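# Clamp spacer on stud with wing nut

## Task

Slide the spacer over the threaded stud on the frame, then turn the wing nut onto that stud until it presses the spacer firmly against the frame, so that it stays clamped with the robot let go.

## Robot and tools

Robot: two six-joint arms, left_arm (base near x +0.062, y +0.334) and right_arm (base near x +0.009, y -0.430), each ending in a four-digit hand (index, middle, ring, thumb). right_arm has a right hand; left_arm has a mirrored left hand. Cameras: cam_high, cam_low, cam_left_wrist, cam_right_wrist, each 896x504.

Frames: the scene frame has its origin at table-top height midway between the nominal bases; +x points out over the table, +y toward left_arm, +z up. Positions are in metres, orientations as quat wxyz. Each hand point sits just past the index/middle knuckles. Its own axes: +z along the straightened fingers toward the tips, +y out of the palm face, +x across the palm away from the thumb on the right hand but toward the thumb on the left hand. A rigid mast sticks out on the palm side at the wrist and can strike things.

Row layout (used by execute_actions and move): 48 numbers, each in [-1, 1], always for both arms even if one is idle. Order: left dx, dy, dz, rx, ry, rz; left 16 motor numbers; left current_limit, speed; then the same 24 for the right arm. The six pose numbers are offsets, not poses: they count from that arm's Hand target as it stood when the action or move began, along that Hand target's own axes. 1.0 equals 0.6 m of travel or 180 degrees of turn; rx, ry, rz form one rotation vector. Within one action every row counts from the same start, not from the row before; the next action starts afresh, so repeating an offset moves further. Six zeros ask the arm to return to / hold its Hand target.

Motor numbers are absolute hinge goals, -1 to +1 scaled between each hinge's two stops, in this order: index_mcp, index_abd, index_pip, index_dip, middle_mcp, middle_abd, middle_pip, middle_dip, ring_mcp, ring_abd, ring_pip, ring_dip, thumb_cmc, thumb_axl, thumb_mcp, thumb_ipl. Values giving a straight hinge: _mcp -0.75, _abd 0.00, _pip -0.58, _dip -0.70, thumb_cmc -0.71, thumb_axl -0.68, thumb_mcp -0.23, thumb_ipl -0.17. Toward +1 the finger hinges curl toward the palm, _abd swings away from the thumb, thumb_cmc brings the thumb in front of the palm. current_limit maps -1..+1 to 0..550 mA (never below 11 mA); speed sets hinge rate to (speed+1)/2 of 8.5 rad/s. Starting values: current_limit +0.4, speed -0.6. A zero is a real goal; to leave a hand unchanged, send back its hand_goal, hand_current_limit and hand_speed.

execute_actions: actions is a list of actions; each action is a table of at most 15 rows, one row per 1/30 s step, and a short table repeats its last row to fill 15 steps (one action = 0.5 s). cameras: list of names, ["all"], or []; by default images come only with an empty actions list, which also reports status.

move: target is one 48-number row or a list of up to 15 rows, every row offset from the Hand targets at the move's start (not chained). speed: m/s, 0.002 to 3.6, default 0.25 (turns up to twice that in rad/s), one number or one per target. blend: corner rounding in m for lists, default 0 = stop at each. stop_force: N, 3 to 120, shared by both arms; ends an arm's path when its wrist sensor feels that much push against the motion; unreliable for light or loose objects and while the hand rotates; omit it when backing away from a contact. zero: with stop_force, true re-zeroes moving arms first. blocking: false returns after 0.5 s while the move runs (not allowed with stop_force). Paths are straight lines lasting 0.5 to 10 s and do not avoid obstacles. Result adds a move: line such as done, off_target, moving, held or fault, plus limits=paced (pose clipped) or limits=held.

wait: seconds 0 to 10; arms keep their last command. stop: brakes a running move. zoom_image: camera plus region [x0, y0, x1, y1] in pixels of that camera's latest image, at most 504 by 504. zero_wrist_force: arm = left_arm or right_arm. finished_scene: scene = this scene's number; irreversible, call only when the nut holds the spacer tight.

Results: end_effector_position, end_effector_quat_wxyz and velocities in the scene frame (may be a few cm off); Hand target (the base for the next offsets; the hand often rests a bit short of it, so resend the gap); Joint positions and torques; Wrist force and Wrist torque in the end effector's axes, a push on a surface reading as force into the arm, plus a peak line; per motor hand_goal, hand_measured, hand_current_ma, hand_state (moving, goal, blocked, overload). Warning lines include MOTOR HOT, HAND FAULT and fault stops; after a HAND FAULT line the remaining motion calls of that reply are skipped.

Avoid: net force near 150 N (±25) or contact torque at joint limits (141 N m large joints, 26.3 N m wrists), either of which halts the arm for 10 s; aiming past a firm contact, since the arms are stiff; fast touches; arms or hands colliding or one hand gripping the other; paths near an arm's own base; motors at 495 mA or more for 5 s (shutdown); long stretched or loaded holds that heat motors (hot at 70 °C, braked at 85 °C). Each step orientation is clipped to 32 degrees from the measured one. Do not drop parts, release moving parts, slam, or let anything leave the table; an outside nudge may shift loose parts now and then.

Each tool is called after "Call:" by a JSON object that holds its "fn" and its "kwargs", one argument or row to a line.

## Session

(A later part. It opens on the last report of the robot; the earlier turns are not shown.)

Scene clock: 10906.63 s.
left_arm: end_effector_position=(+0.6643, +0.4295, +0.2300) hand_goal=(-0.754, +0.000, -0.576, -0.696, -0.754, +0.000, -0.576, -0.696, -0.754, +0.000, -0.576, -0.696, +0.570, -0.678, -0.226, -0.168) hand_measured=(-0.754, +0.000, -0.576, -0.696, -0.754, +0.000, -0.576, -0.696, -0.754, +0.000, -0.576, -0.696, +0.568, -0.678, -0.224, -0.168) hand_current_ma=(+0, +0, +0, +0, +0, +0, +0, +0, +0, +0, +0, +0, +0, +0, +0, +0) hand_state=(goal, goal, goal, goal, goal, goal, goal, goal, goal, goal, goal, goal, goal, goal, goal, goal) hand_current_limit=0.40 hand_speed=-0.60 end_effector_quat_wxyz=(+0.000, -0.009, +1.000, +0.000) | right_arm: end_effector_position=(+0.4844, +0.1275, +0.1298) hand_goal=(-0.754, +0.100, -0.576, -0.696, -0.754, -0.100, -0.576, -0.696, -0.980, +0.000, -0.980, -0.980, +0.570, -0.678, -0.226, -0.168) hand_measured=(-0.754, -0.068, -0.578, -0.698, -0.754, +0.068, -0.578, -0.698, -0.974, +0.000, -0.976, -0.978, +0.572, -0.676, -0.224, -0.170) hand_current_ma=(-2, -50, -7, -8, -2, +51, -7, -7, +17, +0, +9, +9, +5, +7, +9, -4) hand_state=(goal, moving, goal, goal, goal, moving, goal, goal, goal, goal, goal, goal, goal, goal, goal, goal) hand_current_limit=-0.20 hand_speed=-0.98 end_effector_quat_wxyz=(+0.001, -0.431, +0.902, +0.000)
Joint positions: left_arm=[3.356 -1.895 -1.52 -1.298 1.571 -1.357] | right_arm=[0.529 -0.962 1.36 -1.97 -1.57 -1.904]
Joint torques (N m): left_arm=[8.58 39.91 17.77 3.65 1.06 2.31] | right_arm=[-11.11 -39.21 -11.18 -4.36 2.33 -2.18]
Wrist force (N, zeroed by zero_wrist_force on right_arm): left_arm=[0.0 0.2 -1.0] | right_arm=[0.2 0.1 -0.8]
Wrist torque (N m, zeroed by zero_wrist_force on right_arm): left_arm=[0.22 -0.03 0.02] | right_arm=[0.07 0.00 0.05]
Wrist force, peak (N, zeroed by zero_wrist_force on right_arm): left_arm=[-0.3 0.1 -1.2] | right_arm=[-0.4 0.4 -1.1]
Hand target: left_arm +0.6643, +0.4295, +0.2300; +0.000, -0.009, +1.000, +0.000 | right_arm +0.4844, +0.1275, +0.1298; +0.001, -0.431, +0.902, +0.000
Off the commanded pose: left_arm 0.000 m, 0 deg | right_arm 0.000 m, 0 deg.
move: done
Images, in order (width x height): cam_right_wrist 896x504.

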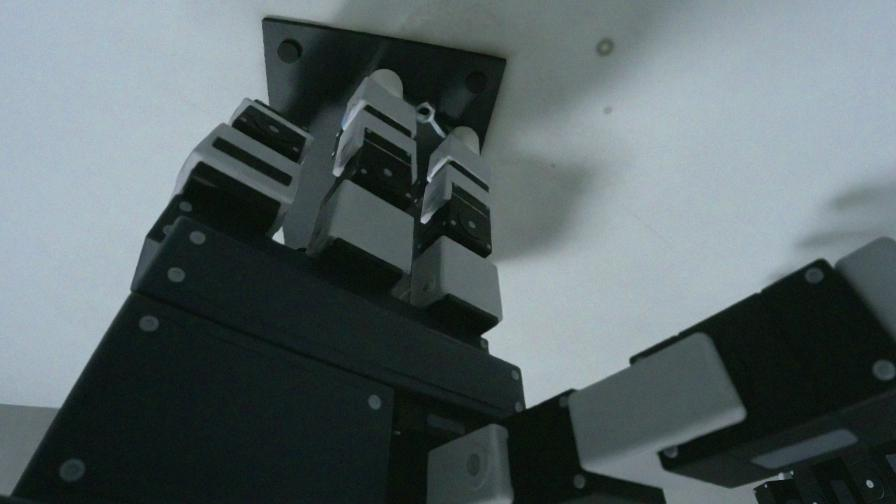

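Call:
{"fn": "wait", "kwargs": {
  "seconds": 1
}}

Call:
{"fn": "move", "kwargs": {
  "target": [0,0,0,0,0,0,-0.754,0,-0.576,-0.696,-0.754,0,-0.576,-0.696,-0.754,0,-0.576,-0.696,0.571,-0.678,-0.226,-0.168,0.4,-0.6, 0,0,-0.0753,0,0,0, -0.754,0.1,-0.576,-0.696,-0.754,-0.1,-0.576,-0.696,-0.98,0,-0.98,-0.98,0.571,-0.678,-0.226,-0.168,-0.2,-0.98],
  "speed": 0.03,
  "cameras": ["cam_right_wrist"]
}}

Call:
{"fn": "zoom_image", "kwargs": {
  "camera": "cam_right_wrist",
  "region": [330, 20, 530, 160]
}}

Scene clock: 10917.63 s.
left_arm: end_effector_position=(+0.6643, +0.4295, +0.2300) hand_goal=(-0.754, +0.000, -0.576, -0.696, -0.754, +0.000, -0.576, -0.696, -0.754, +0.000, -0.576, -0.696, +0.570, -0.678, -0.226, -0.168) hand_measured=(-0.754, +0.000, -0.576, -0.696, -0.754, +0.000, -0.576, -0.696, -0.754, +0.000, -0.576, -0.696, +0.568, -0.678, -0.224, -0.168) hand_current_ma=(+0, +0, +0, +0, +0, +0, +0, +0, +0, +0, +0, +0, +0, +0, +0, +0) hand_state=(goal, goal, goal, goal, goal, goal, goal, goal, goal, goal, goal, goal, goal, goal, goal, goal) hand_current_limit=0.40 hand_speed=-0.60 end_effector_quat_wxyz=(+0.000, -0.009, +1.000, +0.000) | right_arm: end_effector_position=(+0.4844, +0.1275, +0.1298) hand_goal=(-0.754, +0.100, -0.576, -0.696, -0.754, -0.100, -0.576, -0.696, -0.980, +0.000, -0.980, -0.980, +0.570, -0.678, -0.226, -0.168) hand_measured=(-0.754, -0.064, -0.578, -0.698, -0.754, +0.062, -0.578, -0.698, -0.974, +0.000, -0.976, -0.978, +0.572, -0.676, -0.224, -0.170) hand_current_ma=(-2, -220, -7, -8, -1, +220, -5, -7, +17, +0, +9, +9, +5, +7, +9, -4) hand_state=(goal, blocked, goal, goal, goal, blocked, goal, goal, goal, goal, goal, goal, goal, goal, goal, goal) hand_current_limit=-0.20 hand_speed=-0.98 end_effector_quat_wxyz=(+0.001, -0.431, +0.902, +0.000)
Joint positions: left_arm=[3.356 -1.895 -1.52 -1.298 1.571 -1.357] | right_arm=[0.529 -0.962 1.36 -1.97 -1.57 -1.904]
Joint torques (N m): left_arm=[7.19 40.15 17.36 3.58 1.1 2.31] | right_arm=[-11.03 -39.37 -11.54 -4.47 2.27 -2.11]
Wrist force (N, zeroed by zero_wrist_force on right_arm): left_arm=[-0.3 0.3 -0.9] | right_arm=[-0.3 0.4 -0.4]
Wrist torque (N m, zeroed by zero_wrist_force on right_arm): left_arm=[0.22 0.01 -0.01] | right_arm=[0.08 0.04 0.02]
Wrist force, peak (N, zeroed by zero_wrist_force on right_arm): left_arm=[-0.1 0.5 -1.1] | right_arm=[-0.2 0.0 -1.1]
Hand target: left_arm +0.6643, +0.4295, +0.2300; +0.000, -0.009, +1.000, +0.000 | right_arm +0.4844, +0.1275, +0.1298; +0.001, -0.431, +0.902, +0.000
Off the commanded pose: left_arm 0.000 m, 0 deg | right_arm 0.000 m, 0 deg.
wait: 1.00 s; at rest from the start

Scene clock: 10919.57 s.
left_arm: end_effector_position=(+0.6643, +0.4295, +0.2300) hand_goal=(-0.754, +0.000, -0.576, -0.696, -0.754, +0.000, -0.576, -0.696, -0.754, +0.000, -0.576, -0.696, +0.570, -0.678, -0.226, -0.168) hand_measured=(-0.754, +0.000, -0.576, -0.696, -0.754, +0.000, -0.576, -0.696, -0.754, +0.000, -0.576, -0.696, +0.568, -0.678, -0.224, -0.168) hand_current_ma=(+0, +0, +0, +0, +0, +0, +0, +0, +0, +0, +0, +0, +0, +0, +0, +0) hand_state=(goal, goal, goal, goal, goal, goal, goal, goal, goal, goal, goal, goal, goal, goal, goal, goal) hand_current_limit=0.40 hand_speed=-0.60 end_effector_quat_wxyz=(+0.000, -0.009, +1.000, +0.000) | right_arm: end_effector_position=(+0.4843, +0.1275, +0.1748) hand_goal=(-0.754, +0.100, -0.576, -0.696, -0.754, -0.100, -0.576, -0.696, -0.980, +0.000, -0.980, -0.980, +0.570, -0.678, -0.226, -0.168) hand_measured=(-0.754, -0.064, -0.578, -0.698, -0.754, +0.062, -0.578, -0.698, -0.974, +0.000, -0.976, -0.978, +0.572, -0.676, -0.224, -0.170) hand_current_ma=(-2, -220, -7, -8, +0, +220, -5, -6, +17, +0, +9, +9, +5, +7, +9, -4) hand_state=(goal, blocked, goal, goal, goal, blocked, goal, goal, goal, goal, goal, goal, goal, goal, goal, goal) hand_current_limit=-0.20 hand_speed=-0.98 end_effector_quat_wxyz=(+0.001, -0.431, +0.902, +0.000)
Joint positions: left_arm=[3.356 -1.895 -1.52 -1.298 1.571 -1.357] | right_arm=[0.529 -1 1.299 -1.872 -1.57 -1.904]
Joint torques (N m): left_arm=[8.59 39.8 17.22 3.6 1.12 2.22] | right_arm=[-11.06 -51.6 -32.94 -0.35 1.94 -2.16]
Wrist force (N, zeroed by zero_wrist_force on right_arm): left_arm=[-0.2 0.4 -0.7] | right_arm=[0.1 0.0 -0.5]
Wrist torque (N m, zeroed by zero_wrist_force on right_arm): left_arm=[0.21 0.02 -0.02] | right_arm=[0.03 0.00 0.04]
Wrist force, peak (N, zeroed by zero_wrist_force on right_arm): left_arm=[-0.2 0.7 -1.0] | right_arm=[0.1 0.2 -1.0]
Hand target: left_arm +0.6643, +0.4295, +0.2300; +0.000, -0.009, +1.000, +0.000 | right_arm +0.4843, +0.1275, +0.1750; +0.001, -0.431, +0.902, +0.000
Off the commanded pose: left_arm 0.000 m, 0 deg | right_arm 0.000 m, 0 deg.
move: done
Images, in order (width x height): cam_right_wrist 896x504.

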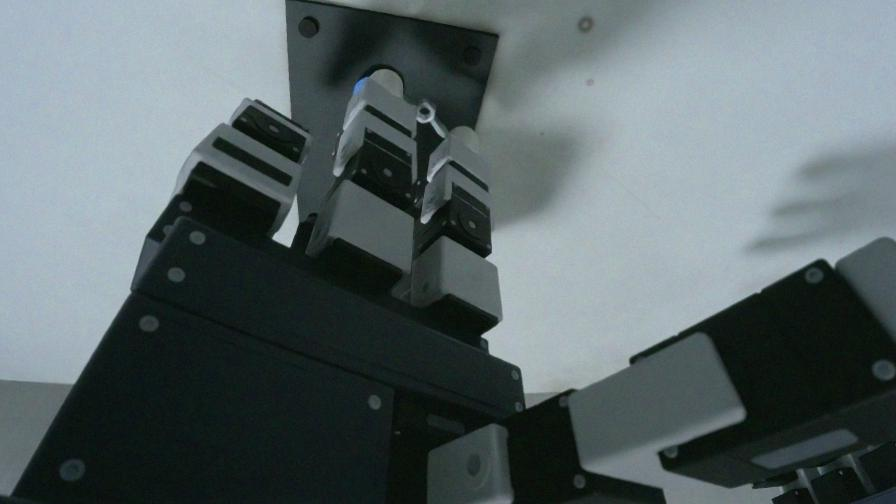

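Scaled by 2.520.

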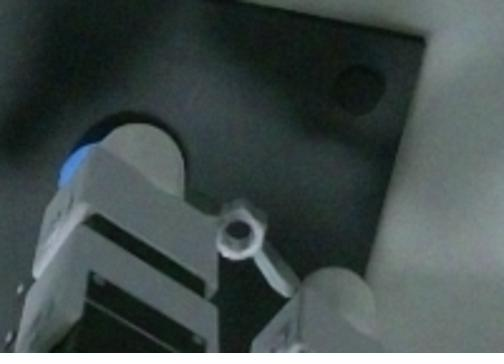

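Call:
{"fn": "zoom_image", "kwargs": {
  "camera": "cam_right_wrist",
  "region": [395, 85, 465, 135]
}}

Scaled by 7.200.

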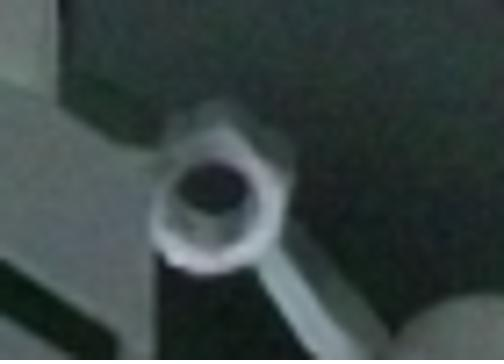

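Call:
{"fn": "move", "kwargs": {
  "target": [0,0,0,0,0,0,-0.754,0,-0.576,-0.696,-0.754,0,-0.576,-0.696,-0.754,0,-0.576,-0.696,0.571,-0.678,-0.226,-0.168,0.4,-0.6, 0,0.0277,0.0222,0.05,0,0, -0.754,0.1,-0.576,-0.696,-0.754,-0.1,-0.576,-0.696,-0.98,0,-0.98,-0.98,0.571,-0.678,-0.226,-0.168,-0.2,-0.98],
  "speed": 0.06
}}

Call:
{"fn": "move", "kwargs": {
  "target": [0,0,0,0,0,0,-0.754,0,-0.576,-0.696,-0.754,0,-0.576,-0.696,-0.754,0,-0.576,-0.696,0.571,-0.678,-0.226,-0.168,0.4,-0.6, 0.1992,-0.1808,0.0287,0,-0.0728,-0.46, -0.754,0.1,-0.576,-0.696,-0.754,-0.1,-0.576,-0.696,-0.98,0,-0.98,-0.98,0.571,-0.678,-0.226,-0.168,-0.2,-0.98],
  "speed": 0.12,
  "cameras": ["cam_right_wrist"]
}}

Call:
{"fn": "zoom_image", "kwargs": {
  "camera": "cam_right_wrist",
  "region": [330, 50, 530, 190]
}}

Scene clock: 11003.93 s.
left_arm: end_effector_position=(+0.6643, +0.4295, +0.2300) hand_goal=(-0.754, +0.000, -0.576, -0.696, -0.754, +0.000, -0.576, -0.696, -0.754, +0.000, -0.576, -0.696, +0.570, -0.678, -0.226, -0.168) hand_measured=(-0.754, +0.000, -0.576, -0.696, -0.754, +0.000, -0.576, -0.696, -0.754, +0.000, -0.576, -0.696, +0.568, -0.678, -0.224, -0.168) hand_current_ma=(+0, +0, +0, +0, +0, +0, +0, +0, +0, +0, +0, +0, +0, +0, +0, +0) hand_state=(goal, goal, goal, goal, goal, goal, goal, goal, goal, goal, goal, goal, goal, goal, goal, goal) hand_current_limit=0.40 hand_speed=-0.60 end_effector_quat_wxyz=(+0.000, -0.009, +1.000, +0.000) | right_arm: end_effector_position=(+0.4714, +0.1379, +0.1617) hand_goal=(-0.754, +0.100, -0.576, -0.696, -0.754, -0.100, -0.576, -0.696, -0.980, +0.000, -0.980, -0.980, +0.570, -0.678, -0.226, -0.168) hand_measured=(-0.754, -0.064, -0.578, -0.698, -0.752, +0.062, -0.578, -0.698, -0.974, +0.000, -0.976, -0.978, +0.572, -0.676, -0.224, -0.170) hand_current_ma=(-2, -220, -7, -8, +6, +220, -3, -6, +17, +0, +9, +9, +5, +7, +9, -4) hand_state=(goal, blocked, goal, goal, goal, blocked, goal, goal, goal, goal, goal, goal, goal, goal, goal, goal) hand_current_limit=-0.20 hand_speed=-0.98 end_effector_quat_wxyz=(+0.034, -0.430, +0.899, -0.070)
Joint positions: left_arm=[3.356 -1.895 -1.52 -1.298 1.571 -1.357] | right_arm=[0.602 -1.008 1.331 -1.936 -1.722 -1.834]
Joint torques (N m): left_arm=[8.41 40.35 17.32 3.7 1.04 2.22] | right_arm=[10.74 -50.92 -12.26 -4.56 -2.15 2.05]
Wrist force (N, zeroed by zero_wrist_force on right_arm): left_arm=[-0.2 0.4 -0.8] | right_arm=[-0.4 0.4 -0.6]
Wrist torque (N m, zeroed by zero_wrist_force on right_arm): left_arm=[0.23 0.00 0.00] | right_arm=[0.04 0.08 -0.11]
Wrist force, peak (N, zeroed by zero_wrist_force on right_arm): left_arm=[-0.1 0.4 -1.1] | right_arm=[-0.4 0.2 -1.0]
Hand target: left_arm +0.6643, +0.4295, +0.2300; +0.000, -0.009, +1.000, +0.000 | right_arm +0.4714, +0.1379, +0.1616; +0.035, -0.430, +0.899, -0.071
Off the commanded pose: left_arm 0.000 m, 0 deg | right_arm 0.000 m, 0 deg.
move: done

Scene clock: 11010.63 s.
left_arm: end_effector_position=(+0.6643, +0.4295, +0.2300) hand_goal=(-0.754, +0.000, -0.576, -0.696, -0.754, +0.000, -0.576, -0.696, -0.754, +0.000, -0.576, -0.696, +0.570, -0.678, -0.226, -0.168) hand_measured=(-0.754, +0.000, -0.576, -0.696, -0.754, +0.000, -0.576, -0.696, -0.754, +0.000, -0.576, -0.696, +0.568, -0.678, -0.224, -0.168) hand_current_ma=(+0, +0, +0, +0, +0, +0, +0, +0, +0, +0, +0, +0, +0, +0, +0, +0) hand_state=(goal, goal, goal, goal, goal, goal, goal, goal, goal, goal, goal, goal, goal, goal, goal, goal) hand_current_limit=0.40 hand_speed=-0.60 end_effector_quat_wxyz=(+0.000, -0.009, +1.000, +0.000) | right_arm: end_effector_position=(+0.4804, -0.0248, +0.1611) hand_goal=(-0.754, +0.100, -0.576, -0.696, -0.754, -0.100, -0.576, -0.696, -0.980, +0.000, -0.980, -0.980, +0.570, -0.678, -0.226, -0.168) hand_measured=(-0.754, -0.064, -0.578, -0.698, -0.752, +0.062, -0.576, -0.698, -0.974, +0.000, -0.976, -0.978, +0.572, -0.676, -0.224, -0.170) hand_current_ma=(-2, -220, -7, -8, +7, +220, -2, -6, +17, +0, +9, +9, +5, +7, +9, -4) hand_state=(goal, blocked, goal, goal, goal, blocked, goal, goal, goal, goal, goal, goal, goal, goal, goal, goal) hand_current_limit=-0.20 hand_speed=-0.98 end_effector_quat_wxyz=(-0.070, +0.921, -0.382, +0.028)
Joint positions: left_arm=[3.356 -1.895 -1.52 -1.298 1.571 -1.357] | right_arm=[0.453 -1.084 1.481 -2.112 -1.524 -3.44]
Joint torques (N m): left_arm=[9.06 40.03 16.85 3.5 1.14 2.3] | right_arm=[-50.27 -41.95 -43 -17.69 -3.31 -5.06]
Wrist force (N, zeroed by zero_wrist_force on right_arm): left_arm=[-0.1 0.4 -0.9] | right_arm=[-63.8 82.1 -11.2]
Wrist torque (N m, zeroed by zero_wrist_force on right_arm): left_arm=[0.23 -0.01 0.01] | right_arm=[5.77 4.27 -0.75]
Wrist force, peak (N, zeroed by zero_wrist_force on right_arm): left_arm=[0.0 0.3 -1.2] | right_arm=[-75.3 109.5 -26.5]
Hand target: left_arm +0.6643, +0.4295, +0.2300; +0.000, -0.009, +1.000, +0.000 | right_arm +0.4818, -0.0241, +0.1614; -0.073, +0.921, -0.382, +0.030
Off the commanded pose: left_arm 0.000 m, 0 deg | right_arm 0.002 m, 0 deg.
move: done
Images, in order (width x height): cam_right_wrist 896x504.

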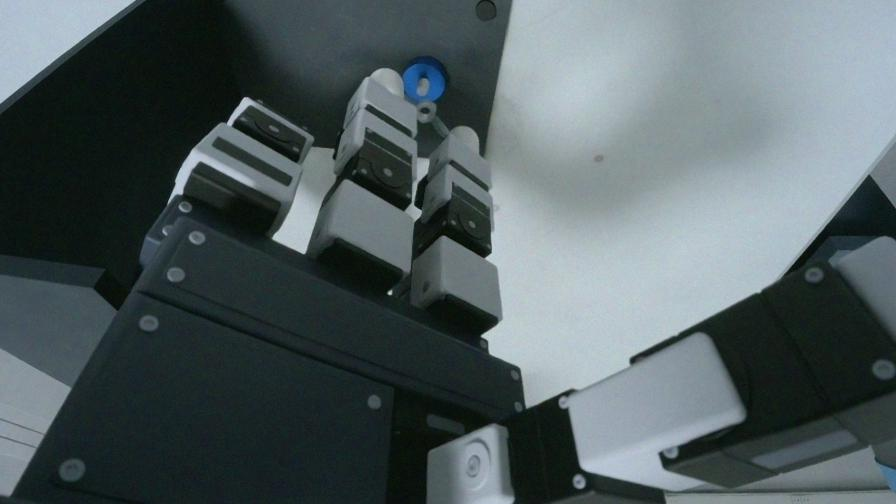

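Scaled by 2.520.

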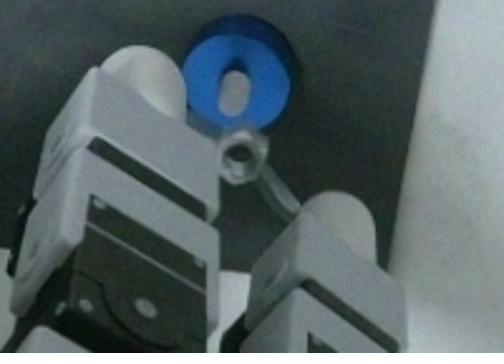

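Call:
{"fn": "move", "kwargs": {
  "target": [0,0,0,0,0,0,-0.754,0,-0.576,-0.696,-0.754,0,-0.576,-0.696,-0.754,0,-0.576,-0.696,0.571,-0.678,-0.226,-0.168,0.4,-0.6, -0.0236,0.0233,-0.0037,0,0,0, -0.754,0.1,-0.576,-0.696,-0.754,-0.1,-0.576,-0.696,-0.98,0,-0.98,-0.98,0.571,-0.678,-0.226,-0.168,-0.2,-0.98],
  "speed": 0.05,
  "cameras": ["cam_right_wrist", "cam_low", "cam_high"]
}}

Scene clock: 11023.00 s.
left_arm: end_effector_position=(+0.6643, +0.4295, +0.2300) hand_goal=(-0.754, +0.000, -0.576, -0.696, -0.754, +0.000, -0.576, -0.696, -0.754, +0.000, -0.576, -0.696, +0.570, -0.678, -0.226, -0.168) hand_measured=(-0.754, +0.000, -0.576, -0.696, -0.754, +0.000, -0.576, -0.696, -0.754, +0.000, -0.576, -0.696, +0.568, -0.678, -0.224, -0.168) hand_current_ma=(+0, +0, +0, +0, +0, +0, +0, +0, +0, +0, +0, +0, +0, +0, +0, +0) hand_state=(goal, goal, goal, goal, goal, goal, goal, goal, goal, goal, goal, goal, goal, goal, goal, goal) hand_current_limit=0.40 hand_speed=-0.60 end_effector_quat_wxyz=(+0.000, -0.009, +1.000, +0.000) | right_arm: end_effector_position=(+0.4619, -0.0240, +0.1614) hand_goal=(-0.754, +0.100, -0.576, -0.696, -0.754, -0.100, -0.576, -0.696, -0.980, +0.000, -0.980, -0.980, +0.570, -0.678, -0.226, -0.168) hand_measured=(-0.754, -0.064, -0.578, -0.698, -0.752, +0.062, -0.576, -0.698, -0.974, +0.000, -0.976, -0.978, +0.572, -0.676, -0.224, -0.170) hand_current_ma=(-1, -220, -7, -8, +8, +220, -2, -6, +17, +0, +9, +9, +5, +7, +9, -4) hand_state=(goal, blocked, goal, goal, goal, blocked, goal, goal, goal, goal, goal, goal, goal, goal, goal, goal) hand_current_limit=-0.20 hand_speed=-0.98 end_effector_quat_wxyz=(-0.073, +0.921, -0.382, +0.030)
Joint positions: left_arm=[3.356 -1.895 -1.52 -1.298 1.571 -1.357] | right_arm=[0.467 -1.118 1.533 -2.138 -1.526 -3.426]
Joint torques (N m): left_arm=[8.36 39.77 16.99 3.58 1.06 2.35] | right_arm=[10 -46.42 -11.27 -4.75 -2.03 1.93]
Wrist force (N, zeroed by zero_wrist_force on right_arm): left_arm=[0.0 0.5 -0.7] | right_arm=[-0.4 0.7 -1.5]
Wrist torque (N m, zeroed by zero_wrist_force on right_arm): left_arm=[0.23 -0.01 0.00] | right_arm=[0.14 0.09 -0.10]
Wrist force, peak (N, zeroed by zero_wrist_force on right_arm): left_arm=[0.0 0.4 -1.1] | right_arm=[-63.7 81.8 -11.2]
Hand target: left_arm +0.6643, +0.4295, +0.2300; +0.000, -0.009, +1.000, +0.000 | right_arm +0.4618, -0.0240, +0.1614; -0.073, +0.921, -0.382, +0.030
Off the commanded pose: left_arm 0.000 m, 0 deg | right_arm 0.000 m, 0 deg.
move: done
Images, in order (width x height): cam_high 896x504, cam_low 896x504, cam_right_wrist 896x504.

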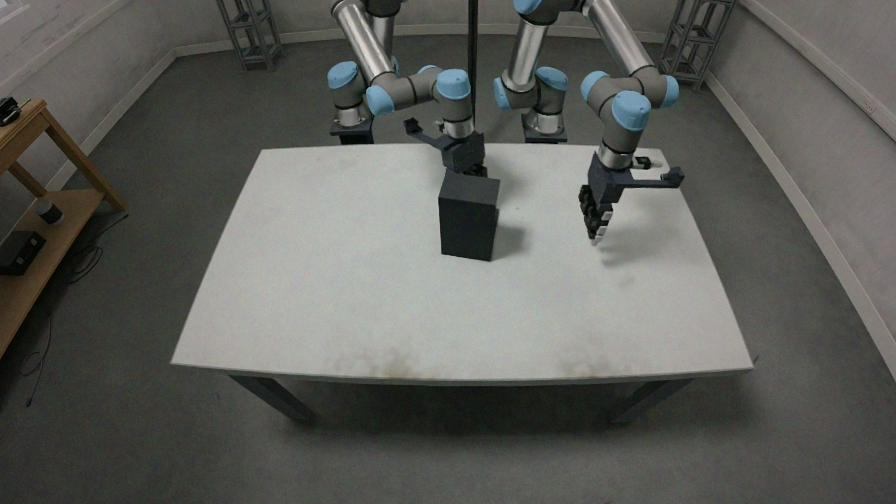

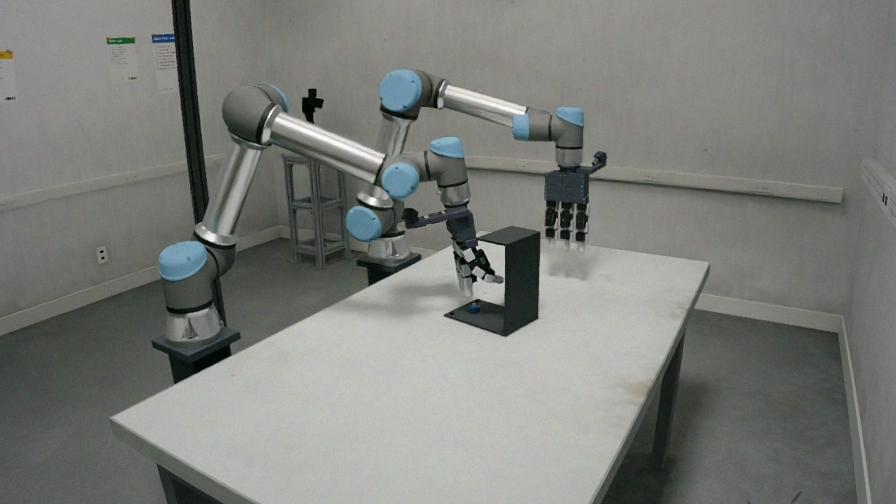

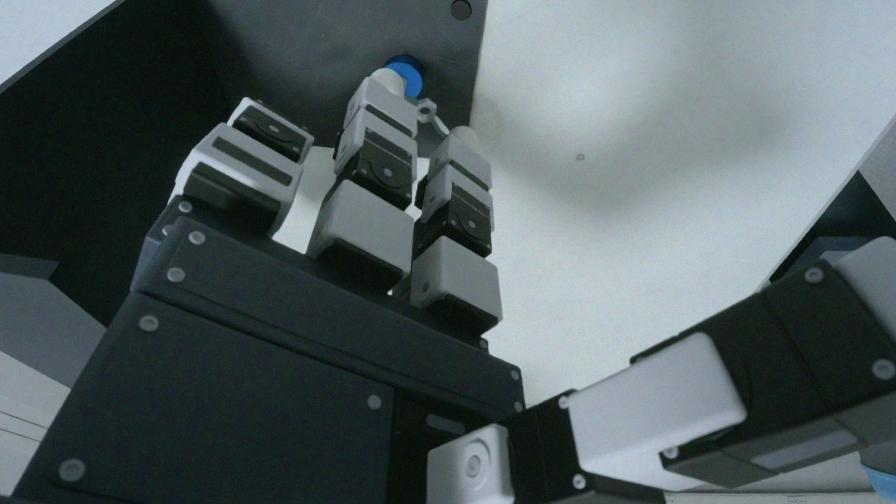

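Call:
{"fn": "move", "kwargs": {
  "target": [0,0,0,0,0,0,-0.754,0,-0.576,-0.696,-0.754,0,-0.576,-0.696,-0.754,0,-0.576,-0.696,0.571,-0.678,-0.226,-0.168,0.4,-0.6, -0.0225,-0.0305,0.0048,0,0.0148,0.0933, -0.754,0.1,-0.576,-0.696,-0.754,-0.1,-0.576,-0.696,-0.98,0,-0.98,-0.98,0.571,-0.678,-0.226,-0.168,-0.2,-0.98],
  "speed": 0.06,
  "cameras": ["cam_right_wrist"]
}}

Call:
{"fn": "zoom_image", "kwargs": {
  "camera": "cam_right_wrist",
  "region": [340, 50, 500, 162]
}}

Scene clock: 11042.37 s.
left_arm: end_effector_position=(+0.6643, +0.4295, +0.2300) hand_goal=(-0.754, +0.000, -0.576, -0.696, -0.754, +0.000, -0.576, -0.696, -0.754, +0.000, -0.576, -0.696, +0.570, -0.678, -0.226, -0.168) hand_measured=(-0.754, +0.000, -0.576, -0.696, -0.754, +0.000, -0.576, -0.696, -0.754, +0.000, -0.576, -0.696, +0.568, -0.678, -0.224, -0.168) hand_current_ma=(+0, +0, +0, +0, +0, +0, +0, +0, +0, +0, +0, +0, +0, +0, +0, +0) hand_state=(goal, goal, goal, goal, goal, goal, goal, goal, goal, goal, goal, goal, goal, goal, goal, goal) hand_current_limit=0.40 hand_speed=-0.60 end_effector_quat_wxyz=(+0.000, -0.009, +1.000, +0.000) | right_arm: end_effector_position=(+0.4654, -0.0014, +0.1615) hand_goal=(-0.754, +0.100, -0.576, -0.696, -0.754, -0.100, -0.576, -0.696, -0.980, +0.000, -0.980, -0.980, +0.570, -0.678, -0.226, -0.168) hand_measured=(-0.754, -0.064, -0.578, -0.698, -0.752, +0.062, -0.576, -0.698, -0.974, +0.000, -0.976, -0.978, +0.572, -0.676, -0.224, -0.170) hand_current_ma=(-1, -220, -7, -8, +8, +220, -2, -6, +17, +0, +9, +9, +5, +7, +9, -4) hand_state=(goal, blocked, goal, goal, goal, blocked, goal, goal, goal, goal, goal, goal, goal, goal, goal, goal) hand_current_limit=-0.20 hand_speed=-0.98 end_effector_quat_wxyz=(-0.068, +0.854, -0.514, +0.041)
Joint positions: left_arm=[3.356 -1.895 -1.52 -1.298 1.571 -1.357] | right_arm=[0.472 -1.096 1.501 -2.134 -1.573 -3.128]
Joint torques (N m): left_arm=[8.62 40.06 17.08 3.61 1.09 2.31] | right_arm=[10.35 -34.29 -32.25 -0.59 -2.06 2.07]
Wrist force (N, zeroed by zero_wrist_force on right_arm): left_arm=[-0.4 0.4 -0.9] | right_arm=[-0.1 0.6 -1.7]
Wrist torque (N m, zeroed by zero_wrist_force on right_arm): left_arm=[0.24 0.02 -0.02] | right_arm=[0.13 0.06 -0.07]
Wrist force, peak (N, zeroed by zero_wrist_force on right_arm): left_arm=[-0.2 0.5 -1.1] | right_arm=[-0.1 0.7 -2.1]
Hand target: left_arm +0.6643, +0.4295, +0.2300; +0.000, -0.009, +1.000, +0.000 | right_arm +0.4654, -0.0014, +0.1615; -0.068, +0.854, -0.514, +0.041
Off the commanded pose: left_arm 0.000 m, 0 deg | right_arm 0.000 m, 0 deg.
move: done
Images, in order (width x height): cam_right_wrist 896x504.

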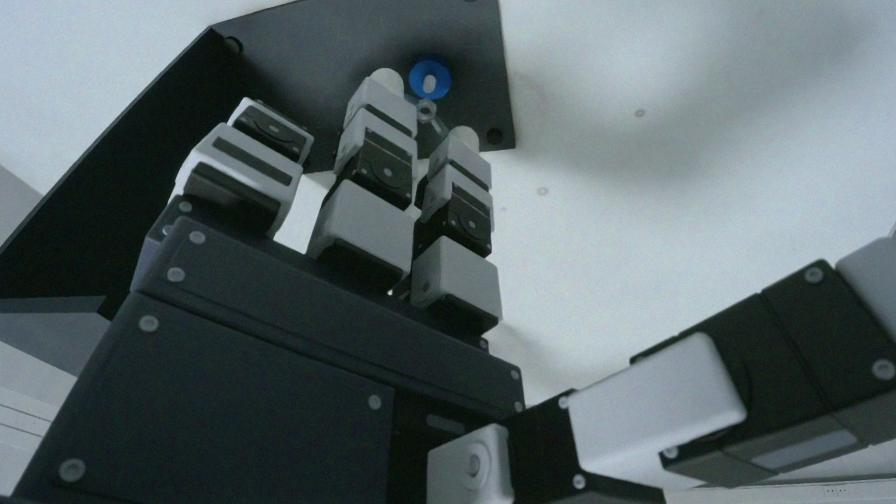

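Scaled by 3.150.

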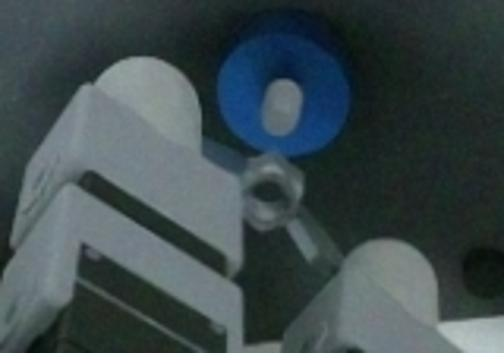

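Call:
{"fn": "zoom_image", "kwargs": {
  "camera": "cam_right_wrist",
  "region": [395, 85, 465, 135]
}}

Scaled by 7.200.

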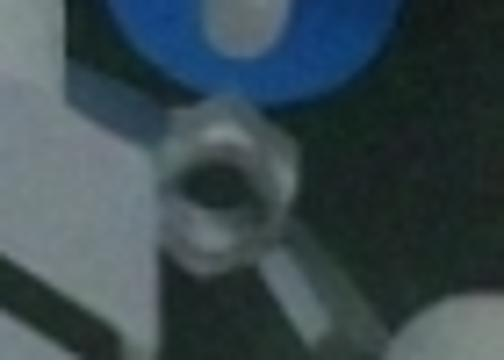

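Call:
{"fn": "move", "kwargs": {
  "target": [0,0,0,0,0,0,-0.754,0,-0.576,-0.696,-0.754,0,-0.576,-0.696,-0.754,0,-0.576,-0.696,0.571,-0.678,-0.226,-0.168,0.4,-0.6, 0.0007,0.0054,0.0409,0,0,0, -0.754,0.1,-0.576,-0.696,-0.754,-0.1,-0.576,-0.696,-0.98,0,-0.98,-0.98,0.571,-0.678,-0.226,-0.168,-0.2,-0.98],
  "speed": 0.012,
  "stop_force": 3,
  "cameras": ["cam_right_wrist"]
}}

Call:
{"fn": "zoom_image", "kwargs": {
  "camera": "cam_right_wrist",
  "region": [395, 75, 465, 135]
}}

Scene clock: 11086.20 s.
left_arm: end_effector_position=(+0.6643, +0.4295, +0.2300) hand_goal=(-0.754, +0.000, -0.576, -0.696, -0.754, +0.000, -0.576, -0.696, -0.754, +0.000, -0.576, -0.696, +0.570, -0.678, -0.226, -0.168) hand_measured=(-0.754, +0.000, -0.576, -0.696, -0.754, +0.000, -0.576, -0.696, -0.754, +0.000, -0.576, -0.696, +0.568, -0.678, -0.224, -0.168) hand_current_ma=(+0, +0, +0, +0, +0, +0, +0, +0, +0, +0, +0, +0, +0, +0, +0, +0) hand_state=(goal, goal, goal, goal, goal, goal, goal, goal, goal, goal, goal, goal, goal, goal, goal, goal) hand_current_limit=0.40 hand_speed=-0.60 end_effector_quat_wxyz=(+0.000, -0.009, +1.000, +0.000) | right_arm: end_effector_position=(+0.4662, -0.0014, +0.1367) hand_goal=(-0.754, +0.100, -0.576, -0.696, -0.754, -0.100, -0.576, -0.696, -0.980, +0.000, -0.980, -0.980, +0.570, -0.678, -0.226, -0.168) hand_measured=(-0.754, +0.094, -0.578, -0.698, -0.750, -0.092, -0.576, -0.698, -0.974, +0.000, -0.976, -0.978, +0.572, -0.676, -0.224, -0.170) hand_current_ma=(+1, -18, -6, -8, +9, +26, -2, -5, +17, +0, +9, +9, +5, +7, +9, -4) hand_state=(goal, goal, goal, goal, goal, goal, goal, goal, goal, goal, goal, goal, goal, goal, goal, goal) hand_current_limit=-0.20 hand_speed=-0.98 end_effector_quat_wxyz=(-0.068, +0.854, -0.514, +0.041)
Joint positions: left_arm=[3.356 -1.895 -1.52 -1.298 1.571 -1.357] | right_arm=[0.471 -1.07 1.531 -2.19 -1.573 -3.128]
Joint torques (N m): left_arm=[8.23 39.7 17.35 3.63 1.07 2.33] | right_arm=[-10.78 -34.88 -11.01 -4.69 1.41 -2.14]
Wrist force (N, zeroed by zero_wrist_force on right_arm): left_arm=[-0.3 0.4 -0.9] | right_arm=[-0.4 0.7 -1.8]
Wrist torque (N m, zeroed by zero_wrist_force on right_arm): left_arm=[0.23 0.02 -0.01] | right_arm=[0.17 0.10 -0.02]
Wrist force, peak (N, zeroed by zero_wrist_force on right_arm): left_arm=[0.0 0.3 -1.3] | right_arm=[-0.1 0.3 -3.7]
Hand target: left_arm +0.6643, +0.4295, +0.2300; +0.000, -0.009, +1.000, +0.000 | right_arm +0.4662, -0.0014, +0.1367; -0.068, +0.854, -0.514, +0.041
Off the commanded pose: left_arm 0.000 m, 0 deg | right_arm 0.000 m, 0 deg.
move: done
Images, in order (width x height): cam_right_wrist 896x504.

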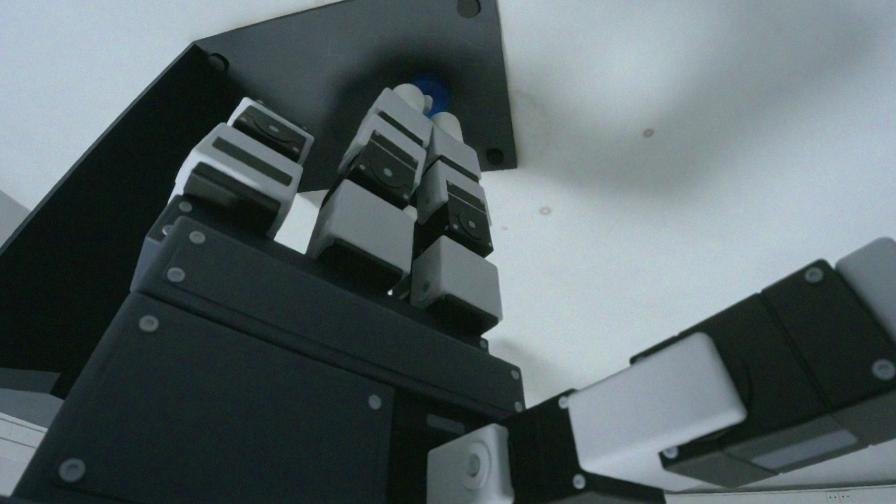

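Scaled by 7.200.

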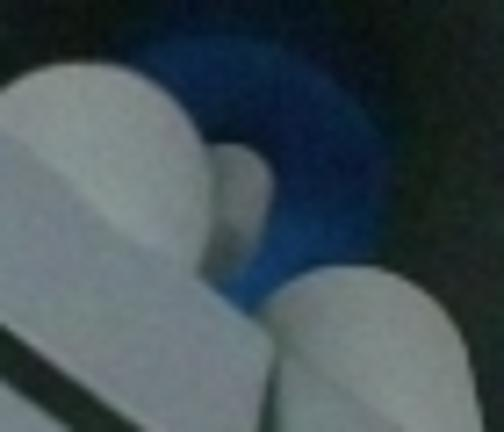

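Call:
{"fn": "execute_actions", "kwargs": {
  "actions": [],
  "cameras": ["cam_low", "cam_high", "cam_right_wrist"]
}}

Call:
{"fn": "zoom_image", "kwargs": {
  "camera": "cam_low",
  "region": [430, 270, 530, 340]
}}

Call:
{"fn": "zoom_image", "kwargs": {
  "camera": "cam_right_wrist",
  "region": [180, 0, 560, 200]
}}

Scene clock: 11092.07 s.
left_arm: end_effector_position=(+0.6643, +0.4295, +0.2300) hand_goal=(-0.754, +0.000, -0.576, -0.696, -0.754, +0.000, -0.576, -0.696, -0.754, +0.000, -0.576, -0.696, +0.570, -0.678, -0.226, -0.168) hand_measured=(-0.754, +0.000, -0.576, -0.696, -0.754, +0.000, -0.576, -0.696, -0.754, +0.000, -0.576, -0.696, +0.568, -0.678, -0.224, -0.168) hand_current_ma=(+0, +0, +0, +0, +0, +0, +0, +0, +0, +0, +0, +0, +0, +0, +0, +0) hand_state=(goal, goal, goal, goal, goal, goal, goal, goal, goal, goal, goal, goal, goal, goal, goal, goal) hand_current_limit=0.40 hand_speed=-0.60 end_effector_quat_wxyz=(+0.000, -0.009, +1.000, +0.000) | right_arm: end_effector_position=(+0.4662, -0.0014, +0.1367) hand_goal=(-0.754, +0.100, -0.576, -0.696, -0.754, -0.100, -0.576, -0.696, -0.980, +0.000, -0.980, -0.980, +0.570, -0.678, -0.226, -0.168) hand_measured=(-0.754, +0.094, -0.578, -0.698, -0.750, -0.092, -0.576, -0.698, -0.974, +0.000, -0.976, -0.978, +0.572, -0.676, -0.224, -0.170) hand_current_ma=(+1, -18, -6, -8, +9, +26, -2, -5, +17, +0, +9, +9, +5, +7, +9, -4) hand_state=(goal, goal, goal, goal, goal, goal, goal, goal, goal, goal, goal, goal, goal, goal, goal, goal) hand_current_limit=-0.20 hand_speed=-0.98 end_effector_quat_wxyz=(-0.068, +0.854, -0.514, +0.041)
Joint positions: left_arm=[3.356 -1.895 -1.52 -1.298 1.571 -1.357] | right_arm=[0.471 -1.07 1.531 -2.19 -1.573 -3.128]
Joint velocities: within noise
Joint torques (N m): left_arm=[8.37 39.81 17.25 3.6 1.01 2.28] | right_arm=[-10.85 -34.96 -10.55 -4.7 1.38 -2.16]
Wrist force (N, zeroed by zero_wrist_force on right_arm): left_arm=[0.2 0.4 -1.0] | right_arm=[-0.2 0.5 -1.6]
Wrist torque (N m, zeroed by zero_wrist_force on right_arm): left_arm=[0.25 -0.05 0.02] | right_arm=[0.11 0.06 -0.01]
Wrist force, peak (N, zeroed by zero_wrist_force on right_arm): left_arm=[-0.2 0.2 -1.2] | right_arm=[-0.3 0.9 -2.1]
Hand target: left_arm +0.6643, +0.4295, +0.2300; +0.000, -0.009, +1.000, +0.000 | right_arm +0.4662, -0.0014, +0.1367; -0.068, +0.854, -0.514, +0.041
Off the commanded pose: left_arm 0.000 m, 0 deg | right_arm 0.000 m, 0 deg.
Images, in order (width x height): cam_high 896x504, cam_low 896x504, cam_right_wrist 896x504.

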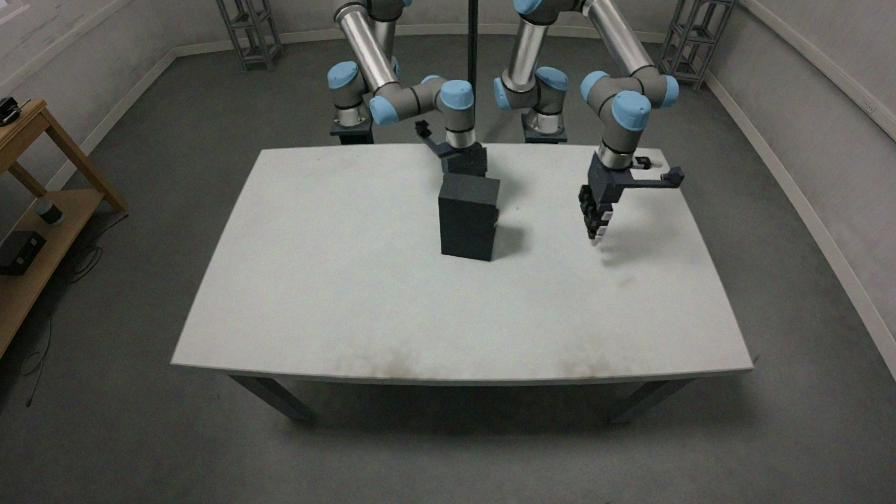

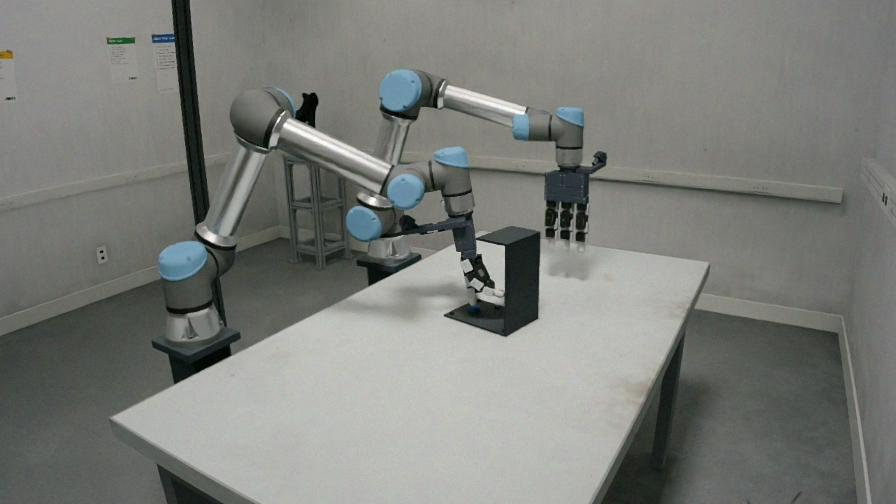

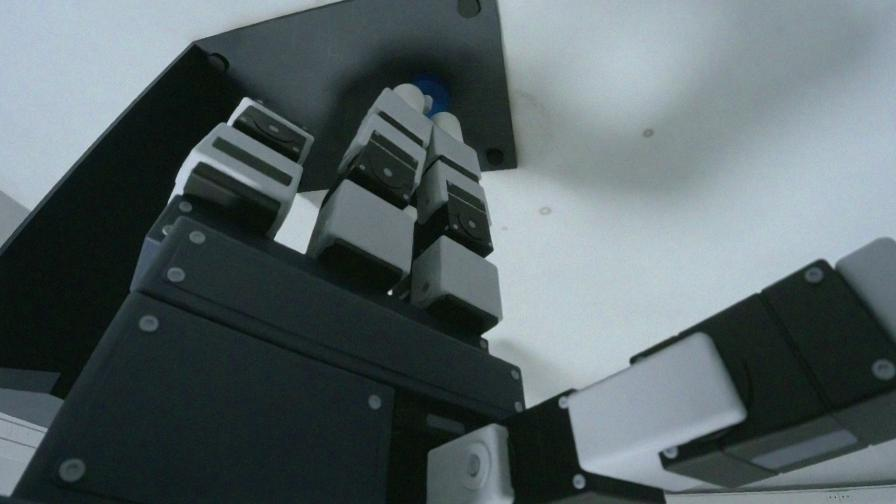

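Scaled by 5.040.

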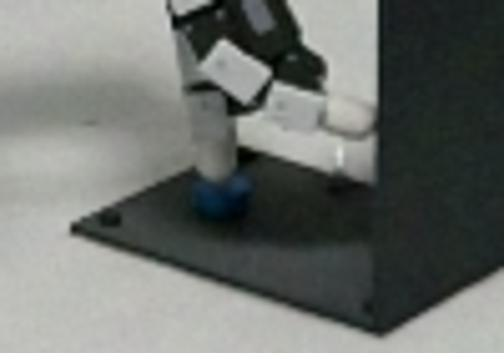

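Scaled by 1.326.

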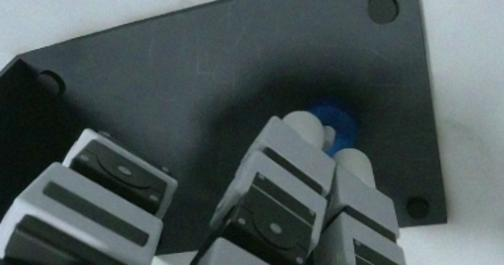

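Call:
{"fn": "move", "kwargs": {
  "target": [0,0,0,0,0,0,-0.754,0,-0.576,-0.696,-0.754,0,-0.576,-0.696,-0.754,0,-0.576,-0.696,0.571,-0.678,-0.226,-0.168,0.4,-0.6, 0,-0.0078,-0.0494,0,0,0, -0.754,0.1,-0.576,-0.696,-0.754,-0.1,-0.576,-0.696,-0.98,0,-0.98,-0.98,0.571,-0.678,-0.226,-0.168,-0.2,-0.98],
  "speed": 0.03,
  "cameras": ["cam_low", "cam_right_wrist"]
}}

Call:
{"fn": "zoom_image", "kwargs": {
  "camera": "cam_low",
  "region": [430, 270, 530, 340]
}}

Call:
{"fn": "zoom_image", "kwargs": {
  "camera": "cam_right_wrist",
  "region": [330, 20, 530, 160]
}}

Scene clock: 11102.63 s.
left_arm: end_effector_position=(+0.6643, +0.4295, +0.2300) hand_goal=(-0.754, +0.000, -0.576, -0.696, -0.754, +0.000, -0.576, -0.696, -0.754, +0.000, -0.576, -0.696, +0.570, -0.678, -0.226, -0.168) hand_measured=(-0.754, +0.000, -0.576, -0.696, -0.754, +0.000, -0.576, -0.696, -0.754, +0.000, -0.576, -0.696, +0.568, -0.678, -0.224, -0.168) hand_current_ma=(+0, +0, +0, +0, +0, +0, +0, +0, +0, +0, +0, +0, +0, +0, +0, +0) hand_state=(goal, goal, goal, goal, goal, goal, goal, goal, goal, goal, goal, goal, goal, goal, goal, goal) hand_current_limit=0.40 hand_speed=-0.60 end_effector_quat_wxyz=(+0.000, -0.009, +1.000, +0.000) | right_arm: end_effector_position=(+0.4661, -0.0015, +0.1666) hand_goal=(-0.754, +0.100, -0.576, -0.696, -0.754, -0.100, -0.576, -0.696, -0.980, +0.000, -0.980, -0.980, +0.570, -0.678, -0.226, -0.168) hand_measured=(-0.754, +0.094, -0.578, -0.698, -0.750, -0.092, -0.576, -0.698, -0.974, +0.000, -0.976, -0.978, +0.572, -0.676, -0.224, -0.170) hand_current_ma=(+1, -18, -5, -8, +9, +26, -2, -5, +17, +0, +9, +9, +5, +7, +9, -4) hand_state=(goal, goal, goal, goal, goal, goal, goal, goal, goal, goal, goal, goal, goal, goal, goal, goal) hand_current_limit=-0.20 hand_speed=-0.98 end_effector_quat_wxyz=(-0.068, +0.854, -0.514, +0.041)
Joint positions: left_arm=[3.356 -1.895 -1.52 -1.298 1.571 -1.357] | right_arm=[0.471 -1.099 1.492 -2.122 -1.573 -3.128]
Joint torques (N m): left_arm=[8.47 39.52 17.8 3.57 0.98 2.22] | right_arm=[-10.8 -48.09 -32.58 -0.49 1.22 -2.1]
Wrist force (N, zeroed by zero_wrist_force on right_arm): left_arm=[0.0 0.3 -0.9] | right_arm=[-0.4 0.6 -2.1]
Wrist torque (N m, zeroed by zero_wrist_force on right_arm): left_arm=[0.22 -0.02 0.01] | right_arm=[0.17 0.10 -0.01]
Wrist force, peak (N, zeroed by zero_wrist_force on right_arm): left_arm=[-0.3 0.5 -1.0] | right_arm=[-0.6 0.7 -2.2]
Hand target: left_arm +0.6643, +0.4295, +0.2300; +0.000, -0.009, +1.000, +0.000 | right_arm +0.4661, -0.0015, +0.1667; -0.068, +0.854, -0.514, +0.041
Off the commanded pose: left_arm 0.000 m, 0 deg | right_arm 0.000 m, 0 deg.
move: done
Images, in order (width x height): cam_low 896x504, cam_right_wrist 896x504.

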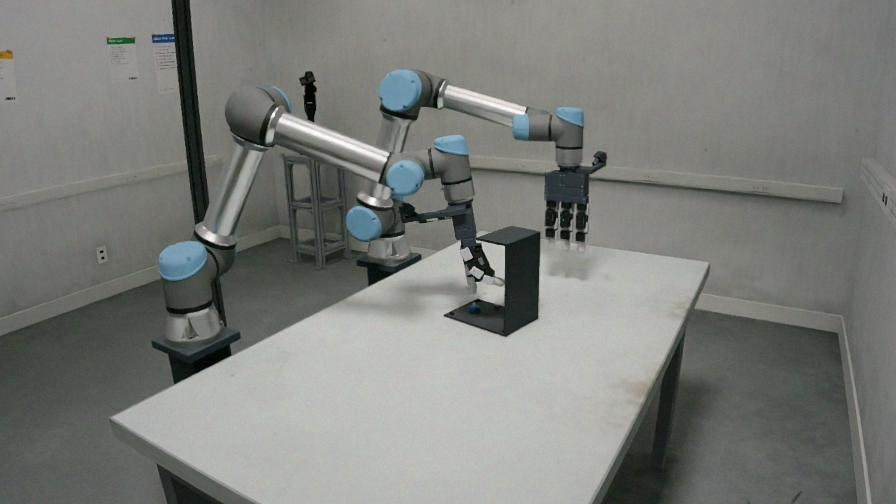

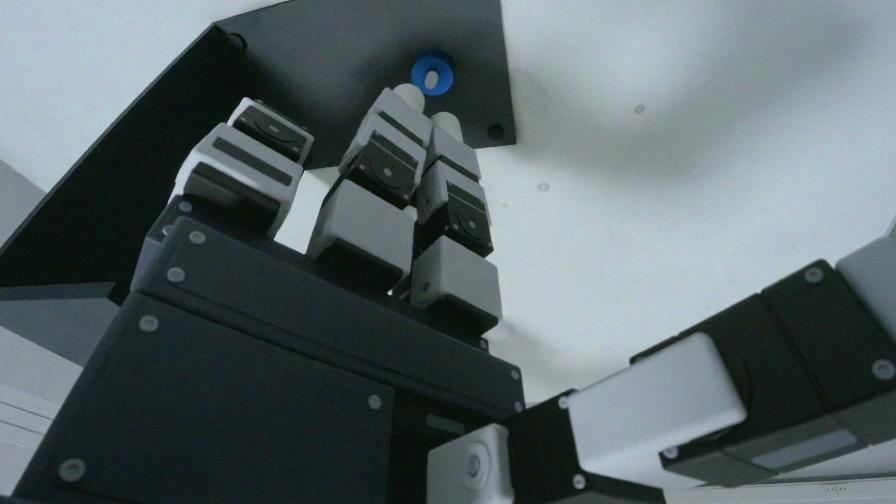

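Scaled by 5.040.

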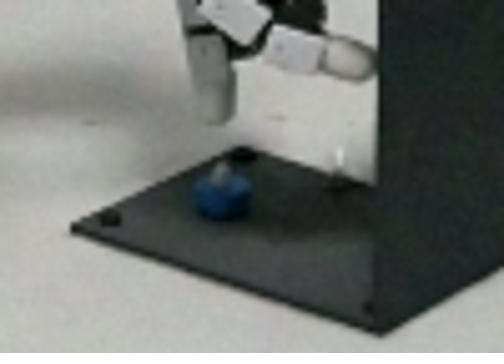

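Scaled by 2.520.

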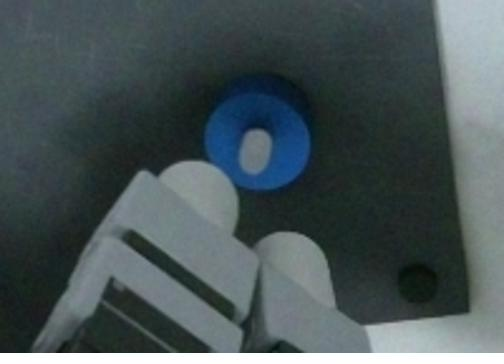

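Call:
{"fn": "zoom_image", "kwargs": {
  "camera": "cam_low",
  "region": [470, 285, 520, 320]
}}

Call:
{"fn": "zoom_image", "kwargs": {
  "camera": "cam_right_wrist",
  "region": [180, 0, 560, 200]
}}

Scaled by 10.080.

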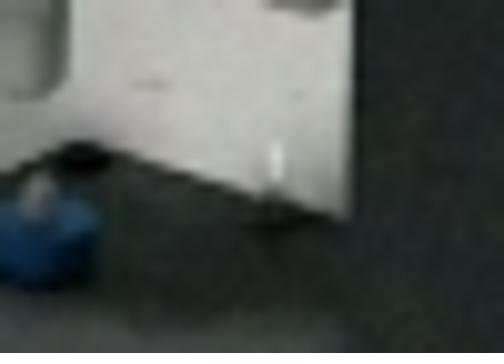

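Scaled by 1.326.

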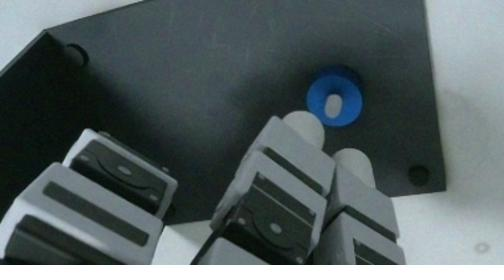

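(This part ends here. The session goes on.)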